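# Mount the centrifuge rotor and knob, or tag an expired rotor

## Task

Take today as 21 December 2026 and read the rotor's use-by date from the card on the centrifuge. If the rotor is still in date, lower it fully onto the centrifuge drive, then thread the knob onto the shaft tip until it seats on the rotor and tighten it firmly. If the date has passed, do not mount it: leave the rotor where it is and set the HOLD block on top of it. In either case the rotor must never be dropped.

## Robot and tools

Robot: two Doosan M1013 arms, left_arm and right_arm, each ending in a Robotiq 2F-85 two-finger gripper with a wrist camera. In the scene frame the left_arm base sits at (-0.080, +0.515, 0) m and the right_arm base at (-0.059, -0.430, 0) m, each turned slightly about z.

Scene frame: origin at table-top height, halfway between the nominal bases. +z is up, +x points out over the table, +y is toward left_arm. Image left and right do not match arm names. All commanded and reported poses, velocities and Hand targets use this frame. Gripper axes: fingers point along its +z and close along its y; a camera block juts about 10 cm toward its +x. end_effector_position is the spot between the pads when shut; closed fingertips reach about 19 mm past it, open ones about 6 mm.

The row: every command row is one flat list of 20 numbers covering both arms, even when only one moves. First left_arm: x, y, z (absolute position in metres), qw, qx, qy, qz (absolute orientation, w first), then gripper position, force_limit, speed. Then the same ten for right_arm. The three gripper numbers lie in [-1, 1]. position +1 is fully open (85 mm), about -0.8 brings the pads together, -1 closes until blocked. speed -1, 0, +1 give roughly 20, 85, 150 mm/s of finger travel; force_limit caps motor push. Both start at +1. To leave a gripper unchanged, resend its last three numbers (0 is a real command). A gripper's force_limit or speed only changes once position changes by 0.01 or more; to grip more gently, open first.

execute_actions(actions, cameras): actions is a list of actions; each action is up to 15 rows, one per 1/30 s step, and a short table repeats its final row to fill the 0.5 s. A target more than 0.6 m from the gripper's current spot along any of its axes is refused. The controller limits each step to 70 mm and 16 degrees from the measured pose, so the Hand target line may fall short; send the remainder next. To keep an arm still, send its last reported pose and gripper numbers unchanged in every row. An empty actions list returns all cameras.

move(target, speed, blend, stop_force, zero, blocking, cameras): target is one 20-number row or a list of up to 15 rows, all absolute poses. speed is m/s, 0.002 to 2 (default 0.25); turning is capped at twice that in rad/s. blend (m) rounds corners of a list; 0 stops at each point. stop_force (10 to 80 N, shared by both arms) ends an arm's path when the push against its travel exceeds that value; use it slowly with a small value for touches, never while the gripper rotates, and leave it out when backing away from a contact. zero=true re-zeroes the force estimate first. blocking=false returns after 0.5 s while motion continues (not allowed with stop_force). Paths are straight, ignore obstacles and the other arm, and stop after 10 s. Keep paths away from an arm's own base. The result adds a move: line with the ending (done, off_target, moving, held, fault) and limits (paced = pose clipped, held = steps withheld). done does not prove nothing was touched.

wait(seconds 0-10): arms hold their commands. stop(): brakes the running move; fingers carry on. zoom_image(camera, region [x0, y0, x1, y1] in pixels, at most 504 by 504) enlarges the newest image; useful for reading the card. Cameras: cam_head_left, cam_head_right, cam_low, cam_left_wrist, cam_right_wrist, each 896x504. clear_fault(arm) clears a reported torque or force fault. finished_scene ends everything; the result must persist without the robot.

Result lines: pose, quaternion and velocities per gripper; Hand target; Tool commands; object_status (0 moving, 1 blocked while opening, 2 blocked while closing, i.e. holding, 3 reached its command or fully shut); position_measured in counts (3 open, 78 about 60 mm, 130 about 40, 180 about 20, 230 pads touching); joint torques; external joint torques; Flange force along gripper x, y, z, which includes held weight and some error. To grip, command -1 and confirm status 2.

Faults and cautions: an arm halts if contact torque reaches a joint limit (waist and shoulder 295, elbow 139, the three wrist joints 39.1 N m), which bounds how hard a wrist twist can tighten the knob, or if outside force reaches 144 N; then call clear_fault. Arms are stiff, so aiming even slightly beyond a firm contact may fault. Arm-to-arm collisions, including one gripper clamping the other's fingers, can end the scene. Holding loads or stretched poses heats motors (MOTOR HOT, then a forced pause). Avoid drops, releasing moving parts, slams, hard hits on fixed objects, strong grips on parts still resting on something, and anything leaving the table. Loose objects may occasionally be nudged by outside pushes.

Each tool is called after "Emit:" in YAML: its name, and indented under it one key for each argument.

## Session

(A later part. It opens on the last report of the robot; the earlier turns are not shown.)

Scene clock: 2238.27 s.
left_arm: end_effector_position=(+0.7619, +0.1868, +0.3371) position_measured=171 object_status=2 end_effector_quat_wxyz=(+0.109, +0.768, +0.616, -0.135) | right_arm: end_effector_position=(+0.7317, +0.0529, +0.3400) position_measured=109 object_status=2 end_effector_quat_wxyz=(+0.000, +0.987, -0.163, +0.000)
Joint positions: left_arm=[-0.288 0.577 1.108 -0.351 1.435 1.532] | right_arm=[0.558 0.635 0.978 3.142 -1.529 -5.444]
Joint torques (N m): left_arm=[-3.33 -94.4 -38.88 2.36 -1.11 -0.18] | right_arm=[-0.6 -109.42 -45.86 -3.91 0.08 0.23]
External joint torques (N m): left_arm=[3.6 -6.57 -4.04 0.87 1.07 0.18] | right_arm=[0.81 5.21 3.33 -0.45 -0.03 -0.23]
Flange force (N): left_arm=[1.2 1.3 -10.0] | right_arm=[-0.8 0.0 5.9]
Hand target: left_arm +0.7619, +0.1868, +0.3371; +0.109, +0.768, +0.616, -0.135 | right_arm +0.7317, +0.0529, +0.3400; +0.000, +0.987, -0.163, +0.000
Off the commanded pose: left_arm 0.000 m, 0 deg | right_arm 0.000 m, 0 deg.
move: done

Emit:
move:
  target: [0.761897, 0.186778, 0.33712, 0.10869, 0.768036, 0.616414, -0.135425, -1, -0.6, -1, 0.7317, 0.0529, 0.339, 0, -0.986572, 0.163326, 0, -1, -0.3, -1]
  speed: 0.005

Emit:
move:
  target: [0.761897, 0.186778, 0.33712, 0.10869, 0.768036, 0.616414, -0.135425, -1, -0.6, -1, 0.7317, 0.0529, 0.338, 0, -0.986572, 0.163326, 0, -1, -0.3, -1]
  speed: 0.005

Emit:
move:
  target: [0.761897, 0.186778, 0.33712, 0.10869, 0.768036, 0.616414, -0.135425, -1, -0.6, -1, 0.7317, 0.0529, 0.337, 0, -0.986572, 0.163326, 0, -1, -0.3, -1]
  speed: 0.005

Emit:
move:
  target: [0.761897, 0.186778, 0.33712, 0.10869, 0.768036, 0.616414, -0.135425, -1, -0.6, -1, 0.7317, 0.0529, 0.336, 0, -0.986572, 0.163326, 0, -1, -0.3, -1]
  speed: 0.005

Scene clock: 2246.10 s.
left_arm: end_effector_position=(+0.7619, +0.1868, +0.3371) position_measured=171 object_status=2 end_effector_quat_wxyz=(+0.109, +0.768, +0.616, -0.135) | right_arm: end_effector_position=(+0.7317, +0.0529, +0.3390) position_measured=109 object_status=2 end_effector_quat_wxyz=(+0.000, +0.987, -0.163, +0.000)
Joint positions: left_arm=[-0.288 0.577 1.108 -0.351 1.435 1.532] | right_arm=[0.558 0.635 0.979 3.142 -1.527 -5.444]
Joint torques (N m): left_arm=[-3.3 -94.15 -38.91 2.33 -1.1 -0.16] | right_arm=[-0.41 -109.61 -45.96 -4 0.06 0.09]
External joint torques (N m): left_arm=[3.02 -7.21 -4.17 0.88 1.06 0.16] | right_arm=[0.67 4.61 3.13 -0.4 -0.01 -0.09]
Flange force (N): left_arm=[0.5 0.5 -10.0] | right_arm=[-1.2 0.4 5.5]
Hand target: left_arm +0.7619, +0.1868, +0.3371; +0.109, +0.768, +0.616, -0.135 | right_arm +0.7317, +0.0529, +0.3390; +0.000, +0.987, -0.163, +0.000
Off the commanded pose: left_arm 0.000 m, 0 deg | right_arm 0.000 m, 0 deg.
move: done

Scene clock: 2246.80 s.
left_arm: end_effector_position=(+0.7619, +0.1868, +0.3371) position_measured=171 object_status=2 end_effector_quat_wxyz=(+0.109, +0.768, +0.616, -0.135) | right_arm: end_effector_position=(+0.7317, +0.0529, +0.3380) position_measured=109 object_status=2 end_effector_quat_wxyz=(+0.000, +0.987, -0.163, +0.000)
Joint positions: left_arm=[-0.288 0.577 1.108 -0.351 1.435 1.532] | right_arm=[0.558 0.635 0.981 3.142 -1.526 -5.444]
Joint torques (N m): left_arm=[-3.23 -94.13 -38.81 2.31 -1.12 -0.14] | right_arm=[-0.18 -109.06 -45.84 -4.02 0.06 0.27]
External joint torques (N m): left_arm=[3.32 -6.46 -3.86 0.89 1.09 0.14] | right_arm=[0.49 3.33 2.8 -0.39 -0.02 -0.27]
Flange force (N): left_arm=[1.0 1.0 -9.6] | right_arm=[-1.8 1.8 4.9]
Hand target: left_arm +0.7619, +0.1868, +0.3371; +0.109, +0.768, +0.616, -0.135 | right_arm +0.7317, +0.0529, +0.3380; +0.000, +0.987, -0.163, +0.000
Off the commanded pose: left_arm 0.000 m, 0 deg | right_arm 0.000 m, 0 deg.
move: done

Scene clock: 2247.50 s.
left_arm: end_effector_position=(+0.7619, +0.1868, +0.3371) position_measured=171 object_status=2 end_effector_quat_wxyz=(+0.109, +0.768, +0.616, -0.135) | right_arm: end_effector_position=(+0.7317, +0.0529, +0.3370) position_measured=109 object_status=2 end_effector_quat_wxyz=(+0.000, +0.987, -0.163, +0.000)
Joint positions: left_arm=[-0.288 0.577 1.108 -0.351 1.435 1.532] | right_arm=[0.557 0.635 0.983 3.142 -1.524 -5.444]
Joint torques (N m): left_arm=[-2.93 -94.56 -39.18 2.29 -1.19 -0.17] | right_arm=[2.87 -103.67 -40.46 -2.85 -0.96 0.2]
External joint torques (N m): left_arm=[3.77 -6.29 -3.7 0.95 1.15 0.17] | right_arm=[-2.63 -1.15 -2.32 -1.54 1.02 -0.2]
Flange force (N): left_arm=[1.6 1.0 -9.6] | right_arm=[4.8 -1.0 -2.1]
Hand target: left_arm +0.7619, +0.1868, +0.3371; +0.109, +0.768, +0.616, -0.135 | right_arm +0.7317, +0.0529, +0.3370; +0.000, +0.987, -0.163, +0.000
Off the commanded pose: left_arm 0.000 m, 0 deg | right_arm 0.000 m, 0 deg.
move: done

Scene clock: 2248.20 s.
left_arm: end_effector_position=(+0.7619, +0.1868, +0.3371) position_measured=171 object_status=2 end_effector_quat_wxyz=(+0.109, +0.768, +0.616, -0.135) | right_arm: end_effector_position=(+0.7317, +0.0529, +0.3360) position_measured=109 object_status=2 end_effector_quat_wxyz=(+0.000, +0.987, -0.163, +0.000)
Joint positions: left_arm=[-0.288 0.577 1.108 -0.351 1.435 1.532] | right_arm=[0.557 0.635 0.984 3.142 -1.522 -5.444]
Joint torques (N m): left_arm=[-3.05 -95.46 -39.82 2.13 -1.2 -0.25] | right_arm=[7.59 -94.02 -33.53 -1.01 -2.31 0.19]
External joint torques (N m): left_arm=[3.47 -5.79 -3.26 1.11 1.16 0.25] | right_arm=[-7.33 -11.24 -9.39 -3.39 2.36 -0.19]
Flange force (N): left_arm=[1.6 0.6 -8.8] | right_arm=[9.5 1.3 -12.3]
Hand target: left_arm +0.7619, +0.1868, +0.3371; +0.109, +0.768, +0.616, -0.135 | right_arm +0.7317, +0.0529, +0.3360; +0.000, +0.987, -0.163, +0.000
Off the commanded pose: left_arm 0.000 m, 0 deg | right_arm 0.000 m, 0 deg.
move: done

Emit:
move:
  target: [0.761897, 0.186778, 0.33712, 0.10869, 0.768036, 0.616414, -0.135425, -1, -0.6, -1, 0.7317, 0.0529, 0.338, 0, -0.986572, 0.163326, 0, -1, -0.3, -1]
  speed: 0.005

Emit:
move:
  target: [0.761897, 0.186778, 0.33712, 0.10869, 0.768036, 0.616414, -0.135425, -1, -0.6, -1, 0.73265, 0.05258, 0.338, 0, -0.986572, 0.163326, 0, -1, -0.3, -1]
  speed: 0.005

Emit:
move:
  target: [0.761897, 0.186778, 0.33712, 0.10869, 0.768036, 0.616414, -0.135425, -1, -0.6, -1, 0.73265, 0.05258, 0.337, 0, -0.986572, 0.163326, 0, -1, -0.3, -1]
  speed: 0.005

Emit:
move:
  target: [0.761897, 0.186778, 0.33712, 0.10869, 0.768036, 0.616414, -0.135425, -1, -0.6, -1, 0.73265, 0.05258, 0.336, 0, -0.986572, 0.163326, 0, -1, -0.3, -1]
  speed: 0.005

Scene clock: 2257.33 s.
left_arm: end_effector_position=(+0.7619, +0.1868, +0.3371) position_measured=171 object_status=2 end_effector_quat_wxyz=(+0.109, +0.768, +0.616, -0.135) | right_arm: end_effector_position=(+0.7317, +0.0529, +0.3379) position_measured=109 object_status=2 end_effector_quat_wxyz=(+0.000, +0.987, -0.163, +0.000)
Joint positions: left_arm=[-0.288 0.577 1.108 -0.351 1.435 1.532] | right_arm=[0.558 0.635 0.981 3.142 -1.526 -5.444]
Joint torques (N m): left_arm=[-2.9 -94.42 -38.68 2.39 -1.08 -0.15] | right_arm=[-0.63 -108.94 -45.72 -3.97 0.1 0.14]
External joint torques (N m): left_arm=[3.19 -6.47 -4.16 0.84 1.05 0.15] | right_arm=[0.9 3.58 2.87 -0.43 -0.06 -0.14]
Flange force (N): left_arm=[0.7 1.8 -9.9] | right_arm=[-2.0 1.2 4.9]
Hand target: left_arm +0.7619, +0.1868, +0.3371; +0.109, +0.768, +0.616, -0.135 | right_arm +0.7317, +0.0529, +0.3380; +0.000, +0.987, -0.163, +0.000
Off the commanded pose: left_arm 0.000 m, 0 deg | right_arm 0.000 m, 0 deg.
move: done

Scene clock: 2258.03 s.
left_arm: end_effector_position=(+0.7619, +0.1868, +0.3371) position_measured=171 object_status=2 end_effector_quat_wxyz=(+0.109, +0.768, +0.616, -0.135) | right_arm: end_effector_position=(+0.7326, +0.0526, +0.3380) position_measured=109 object_status=2 end_effector_quat_wxyz=(+0.000, +0.987, -0.163, +0.000)
Joint positions: left_arm=[-0.288 0.577 1.108 -0.351 1.435 1.532] | right_arm=[0.557 0.636 0.979 3.142 -1.526 -5.444]
Joint torques (N m): left_arm=[-3.32 -94.37 -38.88 2.37 -1.06 -0.17] | right_arm=[-0.67 -109.26 -45.76 -4.04 -0.05 0.11]
External joint torques (N m): left_arm=[3.45 -7.51 -4.4 0.87 1.02 0.17] | right_arm=[0.92 3.64 2.79 -0.38 0.1 -0.11]
Flange force (N): left_arm=[0.8 0.6 -10.5] | right_arm=[-2.0 1.0 5.1]
Hand target: left_arm +0.7619, +0.1868, +0.3371; +0.109, +0.768, +0.616, -0.135 | right_arm +0.7326, +0.0526, +0.3380; +0.000, +0.987, -0.163, +0.000
Off the commanded pose: left_arm 0.000 m, 0 deg | right_arm 0.000 m, 0 deg.
move: done

Scene clock: 2258.73 s.
left_arm: end_effector_position=(+0.7619, +0.1868, +0.3371) position_measured=171 object_status=2 end_effector_quat_wxyz=(+0.109, +0.768, +0.616, -0.135) | right_arm: end_effector_position=(+0.7327, +0.0526, +0.3370) position_measured=109 object_status=2 end_effector_quat_wxyz=(+0.000, +0.987, -0.163, +0.000)
Joint positions: left_arm=[-0.288 0.577 1.108 -0.351 1.435 1.532] | right_arm=[0.557 0.636 0.981 3.142 -1.525 -5.444]
Joint torques (N m): left_arm=[-3.28 -94.02 -38.88 2.4 -1.06 -0.12] | right_arm=[-0.65 -108.8 -46.05 -3.93 0.07 0.16]
External joint torques (N m): left_arm=[3.48 -7.02 -4.08 0.84 1.02 0.12] | right_arm=[0.95 2.66 2.97 -0.51 -0.04 -0.16]
Flange force (N): left_arm=[1.0 0.6 -10.0] | right_arm=[-3.4 2.8 5.1]
Hand target: left_arm +0.7619, +0.1868, +0.3371; +0.109, +0.768, +0.616, -0.135 | right_arm +0.7327, +0.0526, +0.3370; +0.000, +0.987, -0.163, +0.000
Off the commanded pose: left_arm 0.000 m, 0 deg | right_arm 0.000 m, 0 deg.
move: done

Scene clock: 2259.43 s.
left_arm: end_effector_position=(+0.7619, +0.1868, +0.3371) position_measured=171 object_status=2 end_effector_quat_wxyz=(+0.109, +0.768, +0.616, -0.135) | right_arm: end_effector_position=(+0.7327, +0.0526, +0.3360) position_measured=109 object_status=2 end_effector_quat_wxyz=(+0.000, +0.987, -0.163, +0.000)
Joint positions: left_arm=[-0.288 0.577 1.108 -0.351 1.435 1.532] | right_arm=[0.557 0.636 0.982 3.142 -1.523 -5.444]
Joint torques (N m): left_arm=[-3.39 -94.12 -38.96 2.38 -1.11 -0.18] | right_arm=[-0.34 -109.88 -45.47 -3.94 -0.04 0.12]
External joint torques (N m): left_arm=[3.9 -7.79 -4.29 0.88 1.07 0.18] | right_arm=[0.67 3.9 2.41 -0.49 0.08 -0.12]
Flange force (N): left_arm=[1.4 -0.1 -10.7] | right_arm=[-0.6 -0.2 4.4]
Hand target: left_arm +0.7619, +0.1868, +0.3371; +0.109, +0.768, +0.616, -0.135 | right_arm +0.7327, +0.0526, +0.3360; +0.000, +0.987, -0.163, +0.000
Off the commanded pose: left_arm 0.000 m, 0 deg | right_arm 0.000 m, 0 deg.
move: done

Emit:
move:
  target: [0.761897, 0.186778, 0.33712, 0.10869, 0.768036, 0.616414, -0.135425, -1, -0.6, -1, 0.73265, 0.05258, 0.3352, 0, -0.986572, 0.163326, 0, -1, -0.3, -1]
  speed: 0.005

Emit:
move:
  target: [0.761897, 0.186778, 0.33712, 0.10869, 0.768036, 0.616414, -0.135425, -1, -0.6, -1, 0.73265, 0.05258, 0.3345, 0, -0.986572, 0.163326, 0, -1, -0.3, -1]
  speed: 0.005

Emit:
move:
  target: [0.761897, 0.186778, 0.33712, 0.10869, 0.768036, 0.616414, -0.135425, -1, -0.6, -1, 0.73265, 0.05258, 0.3339, 0, -0.986572, 0.163326, 0, -1, -0.3, -1]
  speed: 0.005

Scene clock: 2263.17 s.
left_arm: end_effector_position=(+0.7619, +0.1868, +0.3371) position_measured=171 object_status=2 end_effector_quat_wxyz=(+0.109, +0.768, +0.616, -0.135) | right_arm: end_effector_position=(+0.7327, +0.0526, +0.3352) position_measured=109 object_status=2 end_effector_quat_wxyz=(+0.000, +0.987, -0.163, +0.000)
Joint positions: left_arm=[-0.288 0.577 1.108 -0.351 1.435 1.532] | right_arm=[0.557 0.636 0.984 3.142 -1.522 -5.444]
Joint torques (N m): left_arm=[-3.12 -95.2 -39.55 2.28 -1.25 -0.21] | right_arm=[4.43 -102.47 -39.57 -2.39 -1.24 0.11]
External joint torques (N m): left_arm=[3.51 -5.89 -3.41 0.96 1.21 0.21] | right_arm=[-4.24 -3.18 -3.43 -2.03 1.28 -0.11]
Flange force (N): left_arm=[1.5 0.9 -9.2] | right_arm=[5.6 0.7 -3.7]
Hand target: left_arm +0.7619, +0.1868, +0.3371; +0.109, +0.768, +0.616, -0.135 | right_arm +0.7327, +0.0526, +0.3352; +0.000, +0.987, -0.163, +0.000
Off the commanded pose: left_arm 0.000 m, 0 deg | right_arm 0.000 m, 0 deg.
move: done

Scene clock: 2263.87 s.
left_arm: end_effector_position=(+0.7619, +0.1868, +0.3371) position_measured=171 object_status=2 end_effector_quat_wxyz=(+0.109, +0.768, +0.616, -0.135) | right_arm: end_effector_position=(+0.7327, +0.0526, +0.3345) position_measured=109 object_status=2 end_effector_quat_wxyz=(+0.000, +0.987, -0.163, +0.000)
Joint positions: left_arm=[-0.288 0.577 1.108 -0.351 1.435 1.532] | right_arm=[0.557 0.636 0.985 3.142 -1.52 -5.444]
Joint torques (N m): left_arm=[-3.2 -95.52 -39.99 2.12 -1.29 -0.24] | right_arm=[8.88 -95.54 -33.88 -0.89 -2.55 0.16]
External joint torques (N m): left_arm=[3.11 -5.27 -2.87 1.09 1.25 0.24] | right_arm=[-8.61 -10.18 -9.1 -3.53 2.59 -0.16]
Flange force (N): left_arm=[1.5 0.4 -8.2] | right_arm=[11.0 1.5 -11.3]
Hand target: left_arm +0.7619, +0.1868, +0.3371; +0.109, +0.768, +0.616, -0.135 | right_arm +0.7327, +0.0526, +0.3345; +0.000, +0.987, -0.163, +0.000
Off the commanded pose: left_arm 0.000 m, 0 deg | right_arm 0.000 m, 0 deg.
move: done

Scene clock: 2264.57 s.
left_arm: end_effector_position=(+0.7619, +0.1868, +0.3371) position_measured=171 object_status=2 end_effector_quat_wxyz=(+0.109, +0.768, +0.616, -0.135) | right_arm: end_effector_position=(+0.7327, +0.0526, +0.3339) position_measured=109 object_status=2 end_effector_quat_wxyz=(+0.000, +0.987, -0.163, +0.000)
Joint positions: left_arm=[-0.288 0.577 1.108 -0.351 1.435 1.532] | right_arm=[0.557 0.637 0.986 3.142 -1.519 -5.444]
Joint torques (N m): left_arm=[-3.35 -95.74 -39.99 2.06 -1.16 -0.2] | right_arm=[8.92 -92.27 -32.26 -0.55 -2.29 0.12]
External joint torques (N m): left_arm=[3.67 -5.81 -3.09 1.19 1.13 0.2] | right_arm=[-8.67 -13.13 -10.62 -3.85 2.34 -0.12]
Flange force (N): left_arm=[1.9 0.0 -8.7] | right_arm=[10.7 2.0 -14.5]
Hand target: left_arm +0.7619, +0.1868, +0.3371; +0.109, +0.768, +0.616, -0.135 | right_arm +0.7326, +0.0526, +0.3339; +0.000, +0.987, -0.163, +0.000
Off the commanded pose: left_arm 0.000 m, 0 deg | right_arm 0.000 m, 0 deg.
move: done

Emit:
move:
  target:
    - [0.761897, 0.186778, 0.33712, 0.10869, 0.768036, 0.616414, -0.135425, -1, -0.6, -1, 0.73265, 0.05258, 0.3365, 0, -0.986572, 0.163326, 0, -1, -0.3, -1]
    - [0.761897, 0.186778, 0.33712, 0.10869, 0.768036, 0.616414, -0.135425, -1, -0.6, -1, 0.7336, 0.0523, 0.3365, 0, -0.986572, 0.163326, 0, -1, -0.3, -1]
    - [0.761897, 0.186778, 0.33712, 0.10869, 0.768036, 0.616414, -0.135425, -1, -0.6, -1, 0.7336, 0.0523, 0.3348, 0, -0.986572, 0.163326, 0, -1, -0.3, -1]
  speed: [0.01, 0.01, 0.005]

Scene clock: 2275.83 s.
left_arm: end_effector_position=(+0.7619, +0.1868, +0.3371) position_measured=171 object_status=2 end_effector_quat_wxyz=(+0.109, +0.768, +0.616, -0.135) | right_arm: end_effector_position=(+0.7336, +0.0523, +0.3348) position_measured=109 object_status=2 end_effector_quat_wxyz=(+0.000, +0.987, -0.163, +0.000)
Joint positions: left_arm=[-0.288 0.577 1.108 -0.351 1.435 1.532] | right_arm=[0.556 0.638 0.982 3.142 -1.522 -5.445]
Joint torques (N m): left_arm=[-2.97 -94.32 -38.91 2.45 -1.03 -0.2] | right_arm=[-0.46 -110.08 -45.72 -4 0.04 0.13]
External joint torques (N m): left_arm=[3.31 -6.43 -3.87 0.78 0.99 0.2] | right_arm=[0.64 5.28 3.05 -0.39 0.01 -0.13]
Flange force (N): left_arm=[1.1 1.0 -9.5] | right_arm=[-0.1 -0.7 5.5]
Hand target: left_arm +0.7619, +0.1868, +0.3371; +0.109, +0.768, +0.616, -0.135 | right_arm +0.7336, +0.0523, +0.3348; +0.000, +0.987, -0.163, +0.000
Off the commanded pose: left_arm 0.000 m, 0 deg | right_arm 0.000 m, 0 deg.
move: done

Emit:
move:
  target: [0.761897, 0.186778, 0.33712, 0.10869, 0.768036, 0.616414, -0.135425, -1, -0.6, -1, 0.7336, 0.0523, 0.3339, 0, -0.986572, 0.163326, 0, -1, -0.3, -1]
  speed: 0.005

Emit:
move:
  target: [0.761897, 0.186778, 0.33712, 0.10869, 0.768036, 0.616414, -0.135425, -1, -0.6, -1, 0.7336, 0.0523, 0.3334, 0, -0.986572, 0.163326, 0, -1, -0.3, -1]
  speed: 0.005

Scene clock: 2279.13 s.
left_arm: end_effector_position=(+0.7619, +0.1868, +0.3371) position_measured=171 object_status=2 end_effector_quat_wxyz=(+0.109, +0.768, +0.616, -0.135) | right_arm: end_effector_position=(+0.7336, +0.0523, +0.3339) position_measured=109 object_status=2 end_effector_quat_wxyz=(+0.000, +0.987, -0.163, +0.000)
Joint positions: left_arm=[-0.288 0.577 1.108 -0.351 1.435 1.532] | right_arm=[0.556 0.638 0.984 3.142 -1.52 -5.445]
Joint torques (N m): left_arm=[-3.05 -94.31 -38.85 2.42 -1.05 -0.1] | right_arm=[-0.57 -109.66 -45.76 -3.95 0.06 0.17]
External joint torques (N m): left_arm=[3.4 -6.56 -4 0.8 1.01 0.1] | right_arm=[0.77 5.22 3.15 -0.42 0 -0.17]
Flange force (N): left_arm=[1.0 1.2 -9.7] | right_arm=[-0.5 -0.4 5.6]
Hand target: left_arm +0.7619, +0.1868, +0.3371; +0.109, +0.768, +0.616, -0.135 | right_arm +0.7336, +0.0523, +0.3339; +0.000, +0.987, -0.163, +0.000
Off the commanded pose: left_arm 0.000 m, 0 deg | right_arm 0.000 m, 0 deg.
move: done

Scene clock: 2279.83 s.
left_arm: end_effector_position=(+0.7619, +0.1868, +0.3371) position_measured=171 object_status=2 end_effector_quat_wxyz=(+0.109, +0.768, +0.616, -0.135) | right_arm: end_effector_position=(+0.7336, +0.0523, +0.3334) position_measured=109 object_status=2 end_effector_quat_wxyz=(+0.000, +0.987, -0.163, +0.000)
Joint positions: left_arm=[-0.288 0.577 1.108 -0.351 1.435 1.532] | right_arm=[0.556 0.638 0.984 3.142 -1.519 -5.445]
Joint torques (N m): left_arm=[-2.86 -94.35 -38.98 2.45 -1.04 -0.16] | right_arm=[-0.56 -109.19 -45.79 -4.01 0.08 0.06]
External joint torques (N m): left_arm=[2.8 -7.01 -4.11 0.78 1.01 0.16] | right_arm=[0.83 3.3 2.71 -0.41 -0.03 -0.06]
Flange force (N): left_arm=[0.4 0.6 -9.7] | right_arm=[-2.1 1.2 4.7]
Hand target: left_arm +0.7619, +0.1868, +0.3371; +0.109, +0.768, +0.616, -0.135 | right_arm +0.7336, +0.0523, +0.3334; +0.000, +0.987, -0.163, +0.000
Off the commanded pose: left_arm 0.000 m, 0 deg | right_arm 0.000 m, 0 deg.
move: done

Emit:
move:
  target: [0.761897, 0.186778, 0.33712, 0.10869, 0.768036, 0.616414, -0.135425, -1, -0.6, -1, 0.7336, 0.0523, 0.3329, 0, -0.986572, 0.163326, 0, -1, -0.3, -1]
  speed: 0.005

Emit:
move:
  target: [0.761897, 0.186778, 0.33712, 0.10869, 0.768036, 0.616414, -0.135425, -1, -0.6, -1, 0.7336, 0.0523, 0.3324, 0, -0.986572, 0.163326, 0, -1, -0.3, -1]
  speed: 0.005

Scene clock: 2282.17 s.
left_arm: end_effector_position=(+0.7619, +0.1868, +0.3371) position_measured=171 object_status=2 end_effector_quat_wxyz=(+0.109, +0.768, +0.616, -0.135) | right_arm: end_effector_position=(+0.7336, +0.0523, +0.3329) position_measured=109 object_status=2 end_effector_quat_wxyz=(+0.000, +0.987, -0.163, +0.000)
Joint positions: left_arm=[-0.288 0.577 1.108 -0.351 1.435 1.532] | right_arm=[0.556 0.638 0.985 3.142 -1.518 -5.445]
Joint torques (N m): left_arm=[-2.96 -94.34 -38.89 2.48 -1.07 -0.17] | right_arm=[-0.01 -109.84 -45.79 -3.98 0.17 0.14]
External joint torques (N m): left_arm=[3.6 -7.69 -4.34 0.79 1.04 0.17] | right_arm=[0.24 4.47 2.95 -0.42 -0.12 -0.14]
Flange force (N): left_arm=[1.0 0.2 -10.6] | right_arm=[-0.5 0.5 5.0]
Hand target: left_arm +0.7619, +0.1868, +0.3371; +0.109, +0.768, +0.616, -0.135 | right_arm +0.7336, +0.0523, +0.3329; +0.000, +0.987, -0.163, +0.000
Off the commanded pose: left_arm 0.000 m, 0 deg | right_arm 0.000 m, 0 deg.
move: done

Scene clock: 2282.87 s.
left_arm: end_effector_position=(+0.7619, +0.1868, +0.3371) position_measured=171 object_status=2 end_effector_quat_wxyz=(+0.109, +0.768, +0.616, -0.135) | right_arm: end_effector_position=(+0.7336, +0.0523, +0.3324) position_measured=109 object_status=2 end_effector_quat_wxyz=(+0.000, +0.987, -0.163, +0.000)
Joint positions: left_arm=[-0.288 0.577 1.108 -0.351 1.435 1.532] | right_arm=[0.556 0.638 0.986 3.142 -1.518 -5.445]
Joint torques (N m): left_arm=[-2.91 -94.54 -38.87 2.49 -1.07 -0.15] | right_arm=[0.05 -109.28 -45.8 -3.9 0.1 0.17]
External joint torques (N m): left_arm=[3.1 -6.56 -4.08 0.74 1.03 0.15] | right_arm=[0.2 3.56 2.87 -0.51 -0.06 -0.17]
Flange force (N): left_arm=[0.6 1.4 -9.8] | right_arm=[-1.5 1.7 4.9]
Hand target: left_arm +0.7619, +0.1868, +0.3371; +0.109, +0.768, +0.616, -0.135 | right_arm +0.7336, +0.0523, +0.3324; +0.000, +0.987, -0.163, +0.000
Off the commanded pose: left_arm 0.000 m, 0 deg | right_arm 0.000 m, 0 deg.
move: done

Emit:
move:
  target: [0.761897, 0.186778, 0.33712, 0.10869, 0.768036, 0.616414, -0.135425, -1, -0.6, -1, 0.7336, 0.0523, 0.3317, 0, -0.986572, 0.163326, 0, -1, -0.3, -1]
  speed: 0.005

Emit:
move:
  target: [0.761897, 0.186778, 0.33712, 0.10869, 0.768036, 0.616414, -0.135425, -1, -0.6, -1, 0.7336, 0.0523, 0.331, 0, -0.986572, 0.163326, 0, -1, -0.3, -1]
  speed: 0.005

Scene clock: 2287.77 s.
left_arm: end_effector_position=(+0.7619, +0.1868, +0.3371) position_measured=171 object_status=2 end_effector_quat_wxyz=(+0.109, +0.768, +0.616, -0.135) | right_arm: end_effector_position=(+0.7336, +0.0523, +0.3317) position_measured=109 object_status=2 end_effector_quat_wxyz=(+0.000, +0.987, -0.163, +0.000)
Joint positions: left_arm=[-0.288 0.577 1.108 -0.351 1.435 1.532] | right_arm=[0.556 0.638 0.987 3.142 -1.516 -5.445]
Joint torques (N m): left_arm=[-3.01 -94.5 -38.98 2.44 -1.07 -0.09] | right_arm=[-0.68 -109.48 -46.15 -3.98 0.02 0.1]
External joint torques (N m): left_arm=[2.32 -6.18 -3.9 0.74 1.03 0.09] | right_arm=[0.88 4.65 3.46 -0.41 0.03 -0.1]
Flange force (N): left_arm=[-0.1 1.5 -9.1] | right_arm=[-2.0 1.1 6.1]
Hand target: left_arm +0.7619, +0.1868, +0.3371; +0.109, +0.768, +0.616, -0.135 | right_arm +0.7336, +0.0523, +0.3317; +0.000, +0.987, -0.163, +0.000
Off the commanded pose: left_arm 0.000 m, 0 deg | right_arm 0.000 m, 0 deg.
move: done

Scene clock: 2288.47 s.
left_arm: end_effector_position=(+0.7619, +0.1868, +0.3371) position_measured=171 object_status=2 end_effector_quat_wxyz=(+0.109, +0.768, +0.616, -0.135) | right_arm: end_effector_position=(+0.7336, +0.0523, +0.3310) position_measured=109 object_status=2 end_effector_quat_wxyz=(+0.000, +0.987, -0.163, +0.000)
Joint positions: left_arm=[-0.288 0.577 1.108 -0.351 1.435 1.532] | right_arm=[0.556 0.638 0.988 3.142 -1.515 -5.445]
Joint torques (N m): left_arm=[-2.87 -94.57 -39.03 2.44 -1.1 -0.14] | right_arm=[0 -109.89 -45.63 -3.99 0.05 0.04]
External joint torques (N m): left_arm=[3.12 -6.96 -4.09 0.8 1.06 0.14] | right_arm=[0.35 3.91 2.61 -0.42 -0.01 -0.04]
Flange force (N): left_arm=[0.7 0.7 -9.9] | right_arm=[-0.8 0.4 4.6]
Hand target: left_arm +0.7619, +0.1868, +0.3371; +0.109, +0.768, +0.616, -0.135 | right_arm +0.7336, +0.0523, +0.3310; +0.000, +0.987, -0.163, +0.000
Off the commanded pose: left_arm 0.000 m, 0 deg | right_arm 0.000 m, 0 deg.
move: done

Emit:
move:
  target: [0.761897, 0.186778, 0.33712, 0.10869, 0.768036, 0.616414, -0.135425, -1, -0.6, -1, 0.7336, 0.0523, 0.3240, 0, -0.986572, 0.163326, 0, -1, -0.3, -1]
  speed: 0.004
  stop_force: 12

Scene clock: 2292.23 s.
left_arm: end_effector_position=(+0.7619, +0.1868, +0.3371) position_measured=171 object_status=2 end_effector_quat_wxyz=(+0.109, +0.768, +0.616, -0.135) | right_arm: end_effector_position=(+0.7337, +0.0523, +0.3254) position_measured=109 object_status=2 end_effector_quat_wxyz=(+0.000, +0.987, -0.163, +0.000)
Joint positions: left_arm=[-0.288 0.577 1.108 -0.351 1.435 1.532] | right_arm=[0.556 0.639 0.997 3.142 -1.505 -5.445]
Joint torques (N m): left_arm=[-2.76 -95.77 -39.89 2.41 -1.07 -0.2] | right_arm=[-0.56 -90.92 -33.44 -4 -0.73 0.23]
External joint torques (N m): left_arm=[3.1 -5.83 -3.25 0.82 1.04 0.2] | right_arm=[0.77 -14.35 -9.29 -0.39 0.78 -0.23]
Flange force (N): left_arm=[1.2 0.3 -8.5] | right_arm=[0.3 -1.3 -15.2]
Hand target: left_arm +0.7619, +0.1868, +0.3371; +0.109, +0.768, +0.616, -0.135 | right_arm +0.7337, +0.0523, +0.3254; +0.000, +0.987, -0.163, +0.000
Off the commanded pose: left_arm 0.000 m, 0 deg | right_arm 0.001 m, 0 deg.
move: contact (right_arm)

Emit:
move:
  target: [0.761897, 0.186778, 0.33712, 0.10869, 0.768036, 0.616414, -0.135425, -1, -0.6, -1, 0.733281, 0.052042, 0.3254, 0, -0.956814, 0.290702, 0, -1, -0.3, -1]
  speed: 0.1

Scene clock: 2308.97 s.
left_arm: end_effector_position=(+0.7619, +0.1868, +0.3371) position_measured=171 object_status=2 end_effector_quat_wxyz=(+0.109, +0.768, +0.616, -0.135) | right_arm: end_effector_position=(+0.7333, +0.0520, +0.3254) position_measured=109 object_status=2 end_effector_quat_wxyz=(+0.000, +0.957, -0.291, +0.000)
Joint positions: left_arm=[-0.288 0.577 1.108 -0.351 1.435 1.532] | right_arm=[0.556 0.638 0.999 3.142 -1.505 -5.183]
Joint torques (N m): left_arm=[-2.76 -95.44 -39.52 2.34 -1.01 -0.18] | right_arm=[3.79 -97.3 -35.02 -2.77 -2.22 0.23]
External joint torques (N m): left_arm=[3.41 -5.88 -3.47 0.91 0.98 0.18] | right_arm=[-3.57 -7.44 -7.5 -1.6 2.25 -0.23]
Flange force (N): left_arm=[1.4 0.8 -8.8] | right_arm=[6.5 -4.3 -9.0]
Hand target: left_arm +0.7619, +0.1868, +0.3371; +0.109, +0.768, +0.616, -0.135 | right_arm +0.7333, +0.0520, +0.3254; +0.000, +0.957, -0.291, +0.000
Off the commanded pose: left_arm 0.000 m, 0 deg | right_arm 0.000 m, 0 deg.
move: done

Emit:
move:
  target: [0.761897, 0.186778, 0.33712, 0.10869, 0.768036, 0.616414, -0.135425, -1, -0.6, -1, 0.733581, 0.052042, 0.3254, 0, -0.956814, 0.290702, 0, -1, -0.3, -1]
  speed: 0.01

Scene clock: 2318.43 s.
left_arm: end_effector_position=(+0.7619, +0.1868, +0.3371) position_measured=171 object_status=2 end_effector_quat_wxyz=(+0.109, +0.768, +0.616, -0.135) | right_arm: end_effector_position=(+0.7336, +0.0521, +0.3254) position_measured=109 object_status=2 end_effector_quat_wxyz=(+0.000, +0.957, -0.291, +0.000)
Joint positions: left_arm=[-0.288 0.577 1.108 -0.351 1.435 1.532] | right_arm=[0.556 0.639 0.998 3.142 -1.505 -5.184]
Joint torques (N m): left_arm=[-3.83 -95.74 -39.92 1.95 -1.03 -0.16] | right_arm=[1.94 -99.62 -41.74 -3.06 1.36 0.13]
External joint torques (N m): left_arm=[3.4 -5.98 -3.27 1.26 1 0.16] | right_arm=[-1.71 -5.44 -0.79 -1.32 -1.34 -0.13]
Flange force (N): left_arm=[1.5 0.1 -8.6] | right_arm=[-0.8 6.5 -4.2]
Hand target: left_arm +0.7619, +0.1868, +0.3371; +0.109, +0.768, +0.616, -0.135 | right_arm +0.7336, +0.0520, +0.3254; +0.000, +0.957, -0.291, +0.000
Off the commanded pose: left_arm 0.000 m, 0 deg | right_arm 0.000 m, 0 deg.
move: done

Emit:
move:
  target: [0.761897, 0.186778, 0.33712, 0.10869, 0.768036, 0.616414, -0.135425, -1, -0.6, -1, 0.733085, 0.051694, 0.3254, 0, -0.910684, 0.413104, 0, -1, -0.3, -1]
  speed: 0.1

Scene clock: 2327.80 s.
left_arm: end_effector_position=(+0.7619, +0.1868, +0.3371) position_measured=171 object_status=2 end_effector_quat_wxyz=(+0.109, +0.768, +0.616, -0.135) | right_arm: end_effector_position=(+0.7331, +0.0517, +0.3254) position_measured=109 object_status=2 end_effector_quat_wxyz=(+0.000, +0.911, -0.413, +0.000)
Joint positions: left_arm=[-0.288 0.577 1.108 -0.351 1.435 1.532] | right_arm=[0.556 0.637 1 3.142 -1.505 -4.922]
Joint torques (N m): left_arm=[-2.39 -94.82 -39.16 2.5 -1.07 -0.21] | right_arm=[1.73 -100.16 -37.57 -3.47 -1.69 0.16]
External joint torques (N m): left_arm=[2.91 -6.26 -3.78 0.74 1.03 0.21] | right_arm=[-1.4 -6.36 -5.76 -1 1.71 -0.16]
Flange force (N): left_arm=[0.7 1.0 -9.2] | right_arm=[2.3 -3.6 -7.0]
Hand target: left_arm +0.7619, +0.1868, +0.3371; +0.109, +0.768, +0.616, -0.135 | right_arm +0.7331, +0.0517, +0.3254; +0.000, +0.911, -0.413, +0.000
Off the commanded pose: left_arm 0.000 m, 0 deg | right_arm 0.000 m, 0 deg.
move: done

Emit:
move:
  target: [0.761897, 0.186778, 0.33712, 0.10869, 0.768036, 0.616414, -0.135425, -1, -0.6, -1, 0.732429, 0.051403, 0.3254, 0, -0.772734, 0.63473, 0, -1, -0.3, -1]
  speed: 0.12

Scene clock: 2338.47 s.
left_arm: end_effector_position=(+0.7619, +0.1868, +0.3371) position_measured=171 object_status=2 end_effector_quat_wxyz=(+0.109, +0.768, +0.616, -0.135) | right_arm: end_effector_position=(+0.7324, +0.0514, +0.3254) position_measured=109 object_status=2 end_effector_quat_wxyz=(+0.000, +0.773, -0.635, +0.000)
Joint positions: left_arm=[-0.288 0.577 1.108 -0.351 1.435 1.532] | right_arm=[0.556 0.636 1.002 3.142 -1.504 -4.398]
Joint torques (N m): left_arm=[-2.6 -94.49 -38.78 2.57 -1 -0.15] | right_arm=[-0.4 -105.98 -43.38 -4.09 -0.46 0.15]
External joint torques (N m): left_arm=[2.85 -6.57 -4.12 0.66 0.96 0.15] | right_arm=[0.67 1.01 0.85 -0.3 0.42 -0.15]
Flange force (N): left_arm=[0.4 1.4 -9.6] | right_arm=[-0.1 1.4 2.2]
Hand target: left_arm +0.7619, +0.1868, +0.3371; +0.109, +0.768, +0.616, -0.135 | right_arm +0.7324, +0.0514, +0.3254; +0.000, +0.773, -0.635, +0.000
Off the commanded pose: left_arm 0.000 m, 0 deg | right_arm 0.000 m, 0 deg.
move: done

Emit:
move:
  target: [0.761897, 0.186778, 0.33712, 0.10869, 0.768036, 0.616414, -0.135425, -1, -0.6, -1, 0.731608, 0.051557, 0.3254, 0, -0.582123, 0.813101, 0, -1, -0.3, -1]
  speed: 0.12

Scene clock: 2343.73 s.
left_arm: end_effector_position=(+0.7619, +0.1868, +0.3371) position_measured=171 object_status=2 end_effector_quat_wxyz=(+0.109, +0.768, +0.616, -0.135) | right_arm: end_effector_position=(+0.7316, +0.0516, +0.3254) position_measured=109 object_status=2 end_effector_quat_wxyz=(+0.000, -0.582, +0.813, +0.000)
Joint positions: left_arm=[-0.288 0.577 1.108 -0.351 1.435 1.532] | right_arm=[0.556 0.635 1.004 3.142 -1.503 -3.874]
Joint torques (N m): left_arm=[-3.3 -94.03 -38.64 2.36 -1.14 -0.13] | right_arm=[3.59 -114.8 -47.56 -2.56 -1.25 0.17]
External joint torques (N m): left_arm=[3.86 -7.62 -4.5 0.89 1.1 0.13] | right_arm=[-3.31 9.51 4.8 -1.84 1.18 -0.17]
Flange force (N): left_arm=[1.2 0.9 -11.0] | right_arm=[1.4 -3.7 10.8]
Hand target: left_arm +0.7619, +0.1868, +0.3371; +0.109, +0.768, +0.616, -0.135 | right_arm +0.7316, +0.0516, +0.3254; +0.000, -0.582, +0.813, +0.000
Off the commanded pose: left_arm 0.000 m, 0 deg | right_arm 0.000 m, 0 deg.
move: done

Emit:
move:
  target: [0.761897, 0.186778, 0.33712, 0.10869, 0.768036, 0.616414, -0.135425, -1, -0.6, -1, 0.731027, 0.051979, 0.3251, 0, -0.351842, 0.93606, 0, -1, -0.3, -1]
  speed: 0.12

Scene clock: 2367.67 s.
left_arm: end_effector_position=(+0.7619, +0.1868, +0.3371) position_measured=171 object_status=2 end_effector_quat_wxyz=(+0.109, +0.768, +0.616, -0.135) | right_arm: end_effector_position=(+0.7310, +0.0520, +0.3251) position_measured=109 object_status=2 end_effector_quat_wxyz=(+0.000, -0.352, +0.936, +0.000)
Joint positions: left_arm=[-0.288 0.577 1.108 -0.351 1.435 1.532] | right_arm=[0.557 0.634 1.005 3.142 -1.502 -3.35]
Joint torques (N m): left_arm=[-4.33 -94.74 -38.72 2.09 -0.8 -0.17] | right_arm=[3.09 -112.87 -48.67 -2.58 0.31 0.34]
External joint torques (N m): left_arm=[5.14 -6.33 -4.14 1.17 0.76 0.17] | right_arm=[-2.84 7.31 5.76 -1.8 -0.39 -0.34]
Flange force (N): left_arm=[2.8 1.9 -10.2] | right_arm=[4.4 -2.7 9.4]
Hand target: left_arm +0.7619, +0.1868, +0.3371; +0.109, +0.768, +0.616, -0.135 | right_arm +0.7310, +0.0520, +0.3251; +0.000, -0.352, +0.936, +0.000
Off the commanded pose: left_arm 0.000 m, 0 deg | right_arm 0.000 m, 0 deg.
move: done

Emit:
move:
  target:
    - [0.761897, 0.186778, 0.33712, 0.10869, 0.768036, 0.616414, -0.135425, -1, -0.6, -1, 0.730689, 0.052623, 0.32472, 0, -0.097583, 0.995227, 0, -1, -0.3, -1]
    - [0.761897, 0.186778, 0.33712, 0.10869, 0.768036, 0.616414, -0.135425, -1, -0.6, -1, 0.730809, 0.05344, 0.32446, 0, 0.163326, 0.986572, 0, -1, -0.3, -1]
  speed: 0.12
  blend: 0.0004

Scene clock: 2376.93 s.
left_arm: end_effector_position=(+0.7619, +0.1868, +0.3371) position_measured=171 object_status=2 end_effector_quat_wxyz=(+0.109, +0.768, +0.616, -0.135) | right_arm: end_effector_position=(+0.7308, +0.0535, +0.3245) position_measured=109 object_status=2 end_effector_quat_wxyz=(+0.000, +0.163, +0.987, +0.000)
Joint positions: left_arm=[-0.288 0.577 1.108 -0.351 1.435 1.532] | right_arm=[0.558 0.636 1.004 3.142 -1.502 -2.301]
Joint torques (N m): left_arm=[-3.94 -94.43 -38.9 2.18 -0.92 -0.17] | right_arm=[1.1 -110.73 -47.54 -3.05 0.64 0.26]
External joint torques (N m): left_arm=[3.99 -6.86 -4.09 1.03 0.89 0.17] | right_arm=[-0.83 6.04 4.96 -1.22 -0.7 -0.26]
Flange force (N): left_arm=[1.6 0.8 -10.0] | right_arm=[1.2 -3.3 7.4]
Hand target: left_arm +0.7619, +0.1868, +0.3371; +0.109, +0.768, +0.616, -0.135 | right_arm +0.7308, +0.0534, +0.3245; +0.000, +0.163, +0.987, +0.000
Off the commanded pose: left_arm 0.000 m, 0 deg | right_arm 0.000 m, 0 deg.
move: done

Emit:
move:
  target:
    - [0.761897, 0.186778, 0.33712, 0.10869, 0.768036, 0.616414, -0.135425, -1, -0.6, -1, 0.731289, 0.054123, 0.32413, 0, 0.413104, 0.910684, 0, -1, -0.3, -1]
    - [0.761897, 0.186778, 0.33712, 0.10869, 0.768036, 0.616414, -0.135425, -1, -0.6, -1, 0.732043, 0.054431, 0.32385, 0, 0.63473, 0.772734, 0, -1, -0.3, -1]
    - [0.761897, 0.186778, 0.33712, 0.10869, 0.768036, 0.616414, -0.135425, -1, -0.6, -1, 0.73285, 0.054321, 0.32356, 0, 0.813101, 0.582123, 0, -1, -0.3, -1]
  speed: 0.15
  blend: 0.0004

Scene clock: 2394.33 s.
left_arm: end_effector_position=(+0.7619, +0.1868, +0.3371) position_measured=171 object_status=2 end_effector_quat_wxyz=(+0.109, +0.768, +0.616, -0.135) | right_arm: end_effector_position=(+0.7329, +0.0543, +0.3236) position_measured=109 object_status=2 end_effector_quat_wxyz=(+0.000, +0.813, +0.582, +0.000)
Joint positions: left_arm=[-0.288 0.577 1.108 -0.351 1.435 1.532] | right_arm=[0.558 0.64 0.999 3.142 -1.503 -0.731]
Joint torques (N m): left_arm=[-3.68 -94.93 -39.3 2.19 -1.12 -0.21] | right_arm=[2.93 -103.93 -42.81 -2.59 0.71 0.15]
External joint torques (N m): left_arm=[4.23 -6.36 -3.7 1.06 1.08 0.21] | right_arm=[-2.6 -1.88 -0.01 -1.69 -0.67 -0.15]
Flange force (N): left_arm=[2.1 0.8 -9.7] | right_arm=[-4.1 0.5 -1.4]
Hand target: left_arm +0.7619, +0.1868, +0.3371; +0.109, +0.768, +0.616, -0.135 | right_arm +0.7329, +0.0543, +0.3236; +0.000, +0.813, +0.582, +0.000
Off the commanded pose: left_arm 0.000 m, 0 deg | right_arm 0.000 m, 0 deg.
move: done

Emit:
move:
  target:
    - [0.761897, 0.186778, 0.33712, 0.10869, 0.768036, 0.616414, -0.135425, -1, -0.6, -1, 0.733483, 0.053791, 0.32345, 0, 0.93606, 0.351842, 0, -1, -0.3, -1]
    - [0.761897, 0.186778, 0.33712, 0.10869, 0.768036, 0.616414, -0.135425, -1, -0.6, -1, 0.733791, 0.053037, 0.3232, 0, 0.995227, 0.097583, 0, -1, -0.3, -1]
    - [0.761897, 0.186778, 0.33712, 0.10869, 0.768036, 0.616414, -0.135425, -1, -0.6, -1, 0.733681, 0.05223, 0.32294, 0, 0.986572, -0.163326, 0, -1, -0.3, -1]
    - [0.761897, 0.186778, 0.33712, 0.10869, 0.768036, 0.616414, -0.135425, -1, -0.6, -1, 0.733181, 0.051587, 0.32268, 0, 0.910684, -0.413104, 0, -1, -0.3, -1]
  speed: 0.2
  blend: 0.0004

Scene clock: 2412.23 s.
left_arm: end_effector_position=(+0.7619, +0.1868, +0.3371) position_measured=171 object_status=2 end_effector_quat_wxyz=(+0.109, +0.768, +0.616, -0.135) | right_arm: end_effector_position=(+0.7332, +0.0515, +0.3227) position_measured=109 object_status=2 end_effector_quat_wxyz=(+0.000, +0.911, -0.413, +0.000)
Joint positions: left_arm=[-0.288 0.577 1.108 -0.351 1.435 1.532] | right_arm=[0.555 0.638 1.004 3.142 -1.5 1.361]
Joint torques (N m): left_arm=[-3.07 -94.2 -38.98 2.36 -1.03 -0.21] | right_arm=[1.43 -107.77 -44.5 -3.48 -0.14 0.11]
External joint torques (N m): left_arm=[3.74 -6.91 -3.89 0.89 1 0.21] | right_arm=[-1.2 2.85 1.92 -0.93 0.15 -0.11]
Flange force (N): left_arm=[1.5 0.2 -9.8] | right_arm=[1.2 1.1 3.7]
Hand target: left_arm +0.7619, +0.1868, +0.3371; +0.109, +0.768, +0.616, -0.135 | right_arm +0.7332, +0.0516, +0.3227; +0.000, +0.911, -0.413, +0.000
Off the commanded pose: left_arm 0.000 m, 0 deg | right_arm 0.000 m, 0 deg.
move: done

Emit:
execute_actions:
  actions: []
  cameras: ["cam_left_wrist", "cam_right_wrist", "cam_head_left"]

Scene clock: 2421.17 s.
left_arm: end_effector_position=(+0.7619, +0.1868, +0.3371) position_measured=171 object_status=2 end_effector_quat_wxyz=(+0.109, +0.768, +0.616, -0.135) | right_arm: end_effector_position=(+0.7332, +0.0516, +0.3227) position_measured=109 object_status=2 end_effector_quat_wxyz=(+0.000, +0.911, -0.413, +0.000)
Joint positions: left_arm=[-0.288 0.577 1.108 -0.351 1.435 1.532] | right_arm=[0.555 0.638 1.004 3.142 -1.5 1.361]
Joint velocities: within noise
Joint torques (N m): left_arm=[-2.72 -94.27 -38.93 2.42 -0.99 -0.19] | right_arm=[0.18 -106.65 -44.56 -3.83 -0.13 0.21]
External joint torques (N m): left_arm=[2.72 -7.35 -4.06 0.79 0.96 0.19] | right_arm=[0.08 1.25 1.71 -0.59 0.15 -0.21]
Flange force (N): left_arm=[0.3 -0.2 -9.6] | right_arm=[-0.4 3.2 3.1]
Hand target: left_arm +0.7619, +0.1868, +0.3371; +0.109, +0.768, +0.616, -0.135 | right_arm +0.7332, +0.0516, +0.3227; +0.000, +0.911, -0.413, +0.000
Tool commands: left_gripper/position=-1.0 left_gripper/force_limit=-0.6 left_gripper/speed=-1.0 right_gripper/position=-1.0 right_gripper/force_limit=-0.3 right_gripper/speed=-1.0
Off the commanded pose: left_arm 0.000 m, 0 deg | right_arm 0.000 m, 0 deg.
Images, in order (width x height): cam_head_left 896x504, cam_left_wrist 896x504, cam_right_wrist 896x504.

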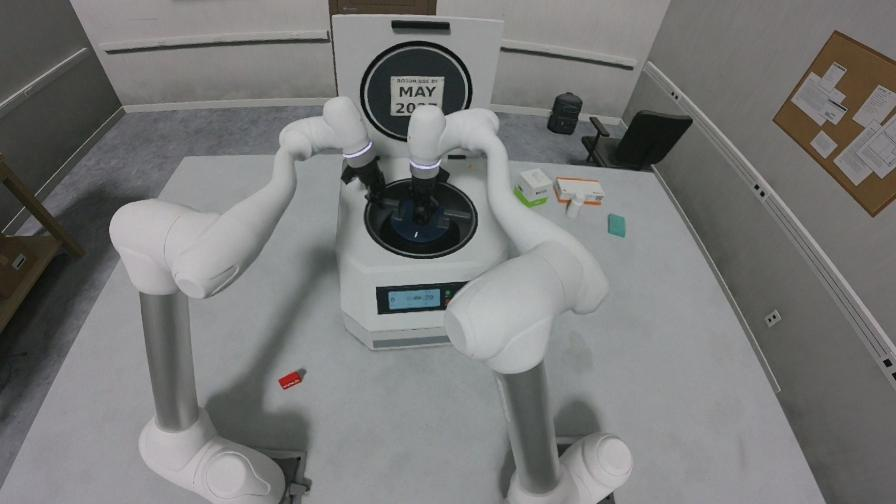

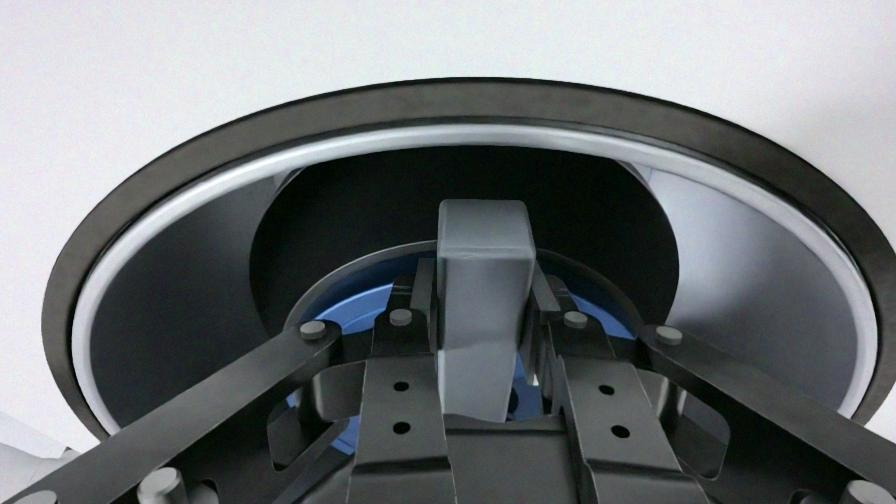

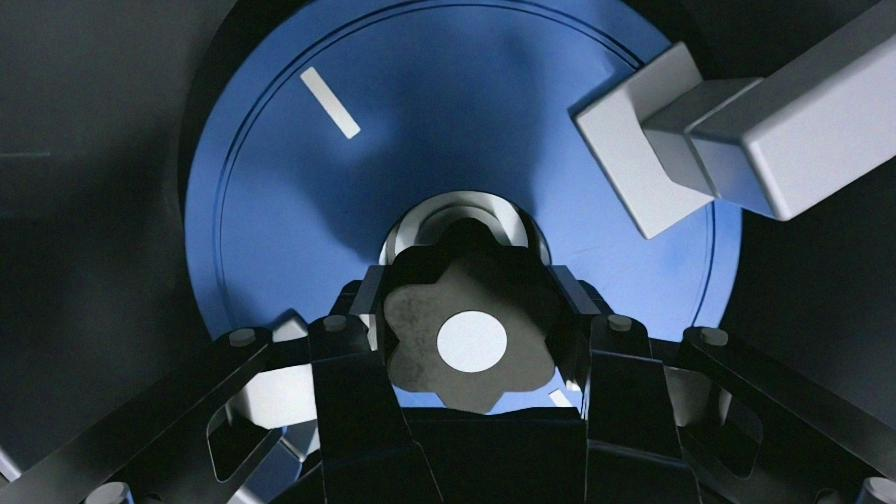

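Emit:
zoom_image:
  camera: "cam_right_wrist"
  region: [364, 170, 564, 290]

Scaled by 2.520.

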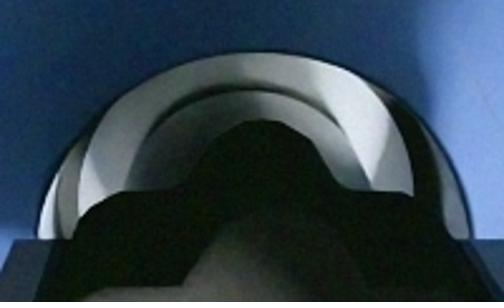

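Emit:
move:
  target:
    - [0.761897, 0.186778, 0.33712, 0.10869, 0.768036, 0.616414, -0.135425, -1, -0.6, -1, 0.732427, 0.051279, 0.32244, 0, 0.772734, -0.63473, 0, -1, -0.3, -1]
    - [0.761897, 0.186778, 0.33712, 0.10869, 0.768036, 0.616414, -0.135425, -1, -0.6, -1, 0.73162, 0.051389, 0.32219, 0, 0.582123, -0.813101, 0, -1, -0.3, -1]
  speed: 0.15
  blend: 0.0004

Scene clock: 2451.37 s.
left_arm: end_effector_position=(+0.7619, +0.1868, +0.3371) position_measured=171 object_status=2 end_effector_quat_wxyz=(+0.109, +0.768, +0.616, -0.135) | right_arm: end_effector_position=(+0.7316, +0.0514, +0.3222) position_measured=109 object_status=2 end_effector_quat_wxyz=(+0.000, -0.582, +0.813, +0.000)
Joint positions: left_arm=[-0.288 0.577 1.108 -0.351 1.435 1.532] | right_arm=[0.556 0.635 1.009 3.142 -1.497 2.409]
Joint torques (N m): left_arm=[-3.88 -94.56 -38.88 2.24 -1.02 -0.26] | right_arm=[2.69 -107.98 -44.52 -3.11 -0.66 0.3]
External joint torques (N m): left_arm=[5.01 -6.45 -3.93 1.02 0.99 0.26] | right_arm=[-2.45 3.67 2.02 -1.26 0.61 -0.3]
Flange force (N): left_arm=[2.9 1.2 -10.2] | right_arm=[2.1 -2.1 4.7]
Hand target: left_arm +0.7619, +0.1868, +0.3371; +0.109, +0.768, +0.616, -0.135 | right_arm +0.7316, +0.0514, +0.3222; +0.000, -0.582, +0.813, +0.000
Off the commanded pose: left_arm 0.000 m, 0 deg | right_arm 0.000 m, 0 deg.
move: done

Emit:
move:
  target:
    - [0.761897, 0.186778, 0.33712, 0.10869, 0.768036, 0.616414, -0.135425, -1, -0.6, -1, 0.730987, 0.051829, 0.32194, 0, 0.351842, -0.93606, 0, -1, -0.3, -1]
    - [0.761897, 0.186778, 0.33712, 0.10869, 0.768036, 0.616414, -0.135425, -1, -0.6, -1, 0.730659, 0.052563, 0.32169, 0, 0.097583, -0.995227, 0, -1, -0.3, -1]
  speed: 0.15
  blend: 0.0004

Scene clock: 2457.33 s.
left_arm: end_effector_position=(+0.7619, +0.1868, +0.3371) position_measured=171 object_status=2 end_effector_quat_wxyz=(+0.109, +0.768, +0.616, -0.135) | right_arm: end_effector_position=(+0.7307, +0.0526, +0.3217) position_measured=109 object_status=2 end_effector_quat_wxyz=(+0.000, -0.098, +0.995, +0.000)
Joint positions: left_arm=[-0.288 0.577 1.108 -0.351 1.435 1.532] | right_arm=[0.558 0.635 1.011 3.142 -1.496 3.458]
Joint torques (N m): left_arm=[-3.41 -94.16 -38.8 2.28 -0.96 -0.19] | right_arm=[0.61 -109.3 -46.03 -3.42 -0.16 0.21]
External joint torques (N m): left_arm=[4.27 -7.71 -4.39 1 0.92 0.19] | right_arm=[-0.39 3.69 3.16 -0.93 0.07 -0.21]
Flange force (N): left_arm=[1.8 0.2 -10.7] | right_arm=[2.7 -1.7 5.6]
Hand target: left_arm +0.7619, +0.1868, +0.3371; +0.109, +0.768, +0.616, -0.135 | right_arm +0.7307, +0.0526, +0.3217; +0.000, -0.098, +0.995, +0.000
Off the commanded pose: left_arm 0.000 m, 0 deg | right_arm 0.000 m, 0 deg.
move: done

Emit:
move:
  target:
    - [0.761897, 0.186778, 0.33712, 0.10869, 0.768036, 0.616414, -0.135425, -1, -0.6, -1, 0.730739, 0.05338, 0.32144, 0, -0.163326, -0.986572, 0, -1, -0.3, -1]
    - [0.761897, 0.186778, 0.33712, 0.10869, 0.768036, 0.616414, -0.135425, -1, -0.6, -1, 0.731239, 0.054033, 0.32119, 0, -0.413104, -0.910684, 0, -1, -0.3, -1]
  speed: 0.15
  blend: 0.0004

Scene clock: 2466.70 s.
left_arm: end_effector_position=(+0.7619, +0.1868, +0.3371) position_measured=171 object_status=2 end_effector_quat_wxyz=(+0.109, +0.768, +0.616, -0.135) | right_arm: end_effector_position=(+0.7312, +0.0541, +0.3212) position_measured=109 object_status=2 end_effector_quat_wxyz=(+0.000, +0.413, +0.911, +0.000)
Joint positions: left_arm=[-0.288 0.577 1.108 -0.351 1.435 1.532] | right_arm=[0.559 0.637 1.007 3.142 -1.497 4.506]
Joint torques (N m): left_arm=[-2.88 -94.16 -38.75 2.38 -1 -0.17] | right_arm=[-0.33 -108.86 -45.69 -3.51 0.26 0.18]
External joint torques (N m): left_arm=[3.5 -6.88 -4.12 0.87 0.97 0.17] | right_arm=[0.56 3.59 3.04 -0.75 -0.29 -0.18]
Flange force (N): left_arm=[1.1 0.9 -9.9] | right_arm=[0.8 -2.3 4.7]
Hand target: left_arm +0.7619, +0.1868, +0.3371; +0.109, +0.768, +0.616, -0.135 | right_arm +0.7312, +0.0540, +0.3212; +0.000, +0.413, +0.911, +0.000
Off the commanded pose: left_arm 0.000 m, 0 deg | right_arm 0.000 m, 0 deg.
move: done

Emit:
move:
  target:
    - [0.761897, 0.186778, 0.33712, 0.10869, 0.768036, 0.616414, -0.135425, -1, -0.6, -1, 0.731993, 0.054341, 0.32094, 0, -0.63473, -0.772734, 0, -1, -0.3, -1]
    - [0.761897, 0.186778, 0.33712, 0.10869, 0.768036, 0.616414, -0.135425, -1, -0.6, -1, 0.7328, 0.054231, 0.32069, 0, -0.813101, -0.582123, 0, -1, -0.3, -1]
  speed: 0.15
  blend: 0.0004

Scene clock: 2475.47 s.
left_arm: end_effector_position=(+0.7619, +0.1868, +0.3371) position_measured=171 object_status=2 end_effector_quat_wxyz=(+0.109, +0.768, +0.616, -0.135) | right_arm: end_effector_position=(+0.7328, +0.0542, +0.3207) position_measured=109 object_status=2 end_effector_quat_wxyz=(+0.000, +0.813, +0.582, +0.000)
Joint positions: left_arm=[-0.288 0.577 1.108 -0.351 1.435 1.532] | right_arm=[0.558 0.64 1.004 3.142 -1.498 5.553]
Joint torques (N m): left_arm=[-3.34 -94.31 -39.24 2.21 -1.18 -0.2] | right_arm=[2.81 -109.37 -45.63 -2.67 0.15 0.2]
External joint torques (N m): left_arm=[3.56 -6.53 -3.57 1 1.15 0.2] | right_arm=[-2.55 3.31 2.57 -1.64 -0.09 -0.2]
Flange force (N): left_arm=[1.5 0.2 -9.4] | right_arm=[-3.3 1.1 4.3]
Hand target: left_arm +0.7619, +0.1868, +0.3371; +0.109, +0.768, +0.616, -0.135 | right_arm +0.7328, +0.0542, +0.3207; +0.000, +0.813, +0.582, +0.000
Off the commanded pose: left_arm 0.000 m, 0 deg | right_arm 0.000 m, 0 deg.
move: done

Emit:
move:
  target:
    - [0.761897, 0.186778, 0.33712, 0.10869, 0.768036, 0.616414, -0.135425, -1, -0.6, -1, 0.7328, 0.054231, 0.32069, 0, -0.813101, -0.582123, 0, 0.6, 0.2, -1]
    - [0.761897, 0.186778, 0.33712, 0.10869, 0.768036, 0.616414, -0.135425, -1, -0.6, -1, 0.7325, 0.0535, 0.32069, 0, -0.163326, -0.986572, 0, 0.6, 0.2, -1]
    - [0.761897, 0.186778, 0.33712, 0.10869, 0.768036, 0.616414, -0.135425, -1, -0.6, -1, 0.7325, 0.0535, 0.32069, 0, 0.582123, -0.813101, 0, 0.6, 0.2, -1]
    - [0.761897, 0.186778, 0.33712, 0.10869, 0.768036, 0.616414, -0.135425, -1, -0.6, -1, 0.7325, 0.0535, 0.32069, 0, 0.986572, -0.163326, 0, 0.6, 0.2, -1]
    - [0.761897, 0.186778, 0.33712, 0.10869, 0.768036, 0.616414, -0.135425, -1, -0.6, -1, 0.7328, 0.054231, 0.32069, 0, 0.813101, 0.582123, 0, 0.6, 0.2, -1]
  speed: 0.6
  blend: [0, 0.0002, 0.01, 0.0002, 0]

Scene clock: 2501.70 s.
left_arm: end_effector_position=(+0.7619, +0.1868, +0.3371) position_measured=171 object_status=2 end_effector_quat_wxyz=(+0.109, +0.768, +0.616, -0.135) | right_arm: end_effector_position=(+0.7328, +0.0543, +0.3207) position_measured=53 object_status=3 end_effector_quat_wxyz=(+0.000, +0.813, +0.582, +0.000)
Joint positions: left_arm=[-0.288 0.577 1.108 -0.351 1.435 1.532] | right_arm=[0.558 0.64 1.004 3.142 -1.498 -0.731]
Joint torques (N m): left_arm=[-2.85 -94.23 -39.04 2.41 -1.16 -0.17] | right_arm=[-0.26 -105.67 -43.48 -3.87 0.03 0.13]
External joint torques (N m): left_arm=[3.1 -7.26 -3.96 0.82 1.14 0.17] | right_arm=[0.49 1.06 1.07 -0.38 0.02 -0.13]
Flange force (N): left_arm=[0.7 -0.1 -9.9] | right_arm=[-0.8 -1.2 1.8]
Hand target: left_arm +0.7619, +0.1868, +0.3371; +0.109, +0.768, +0.616, -0.135 | right_arm +0.7328, +0.0542, +0.3207; +0.000, +0.813, +0.582, +0.000
Off the commanded pose: left_arm 0.000 m, 0 deg | right_arm 0.000 m, 0 deg.
move: done

Emit:
move:
  target: [0.761897, 0.186778, 0.33712, 0.10869, 0.768036, 0.616414, -0.135425, -1, -0.6, -1, 0.7328, 0.054231, 0.32069, 0, 0.813101, 0.582123, 0, -1, 0.2, -1]
  speed: 0.1
  cameras: ["cam_right_wrist"]

Scene clock: 2504.77 s.
left_arm: end_effector_position=(+0.7619, +0.1868, +0.3371) position_measured=171 object_status=2 end_effector_quat_wxyz=(+0.109, +0.768, +0.616, -0.135) | right_arm: end_effector_position=(+0.7328, +0.0542, +0.3207) position_measured=110 object_status=0 end_effector_quat_wxyz=(+0.000, +0.813, +0.582, +0.000)
Joint positions: left_arm=[-0.288 0.577 1.108 -0.351 1.435 1.532] | right_arm=[0.558 0.64 1.004 3.142 -1.498 -0.731]
Joint torques (N m): left_arm=[-2.47 -95.49 -39.69 2.38 -1.16 -0.16] | right_arm=[-1.64 -90.91 -34.84 -4.44 0.67 0.1]
External joint torques (N m): left_arm=[2.7 -5.58 -3.28 0.86 1.12 0.16] | right_arm=[1.92 -15.3 -8.18 0.12 -0.62 -0.1]
Flange force (N): left_arm=[0.7 0.9 -8.5] | right_arm=[-0.6 -3.0 -16.0]
Hand target: left_arm +0.7619, +0.1868, +0.3371; +0.109, +0.768, +0.616, -0.135 | right_arm +0.7328, +0.0542, +0.3207; +0.000, +0.813, +0.582, +0.000
Off the commanded pose: left_arm 0.000 m, 0 deg | right_arm 0.000 m, 0 deg.
move: done
Images, in order (width x height): cam_right_wrist 896x504.

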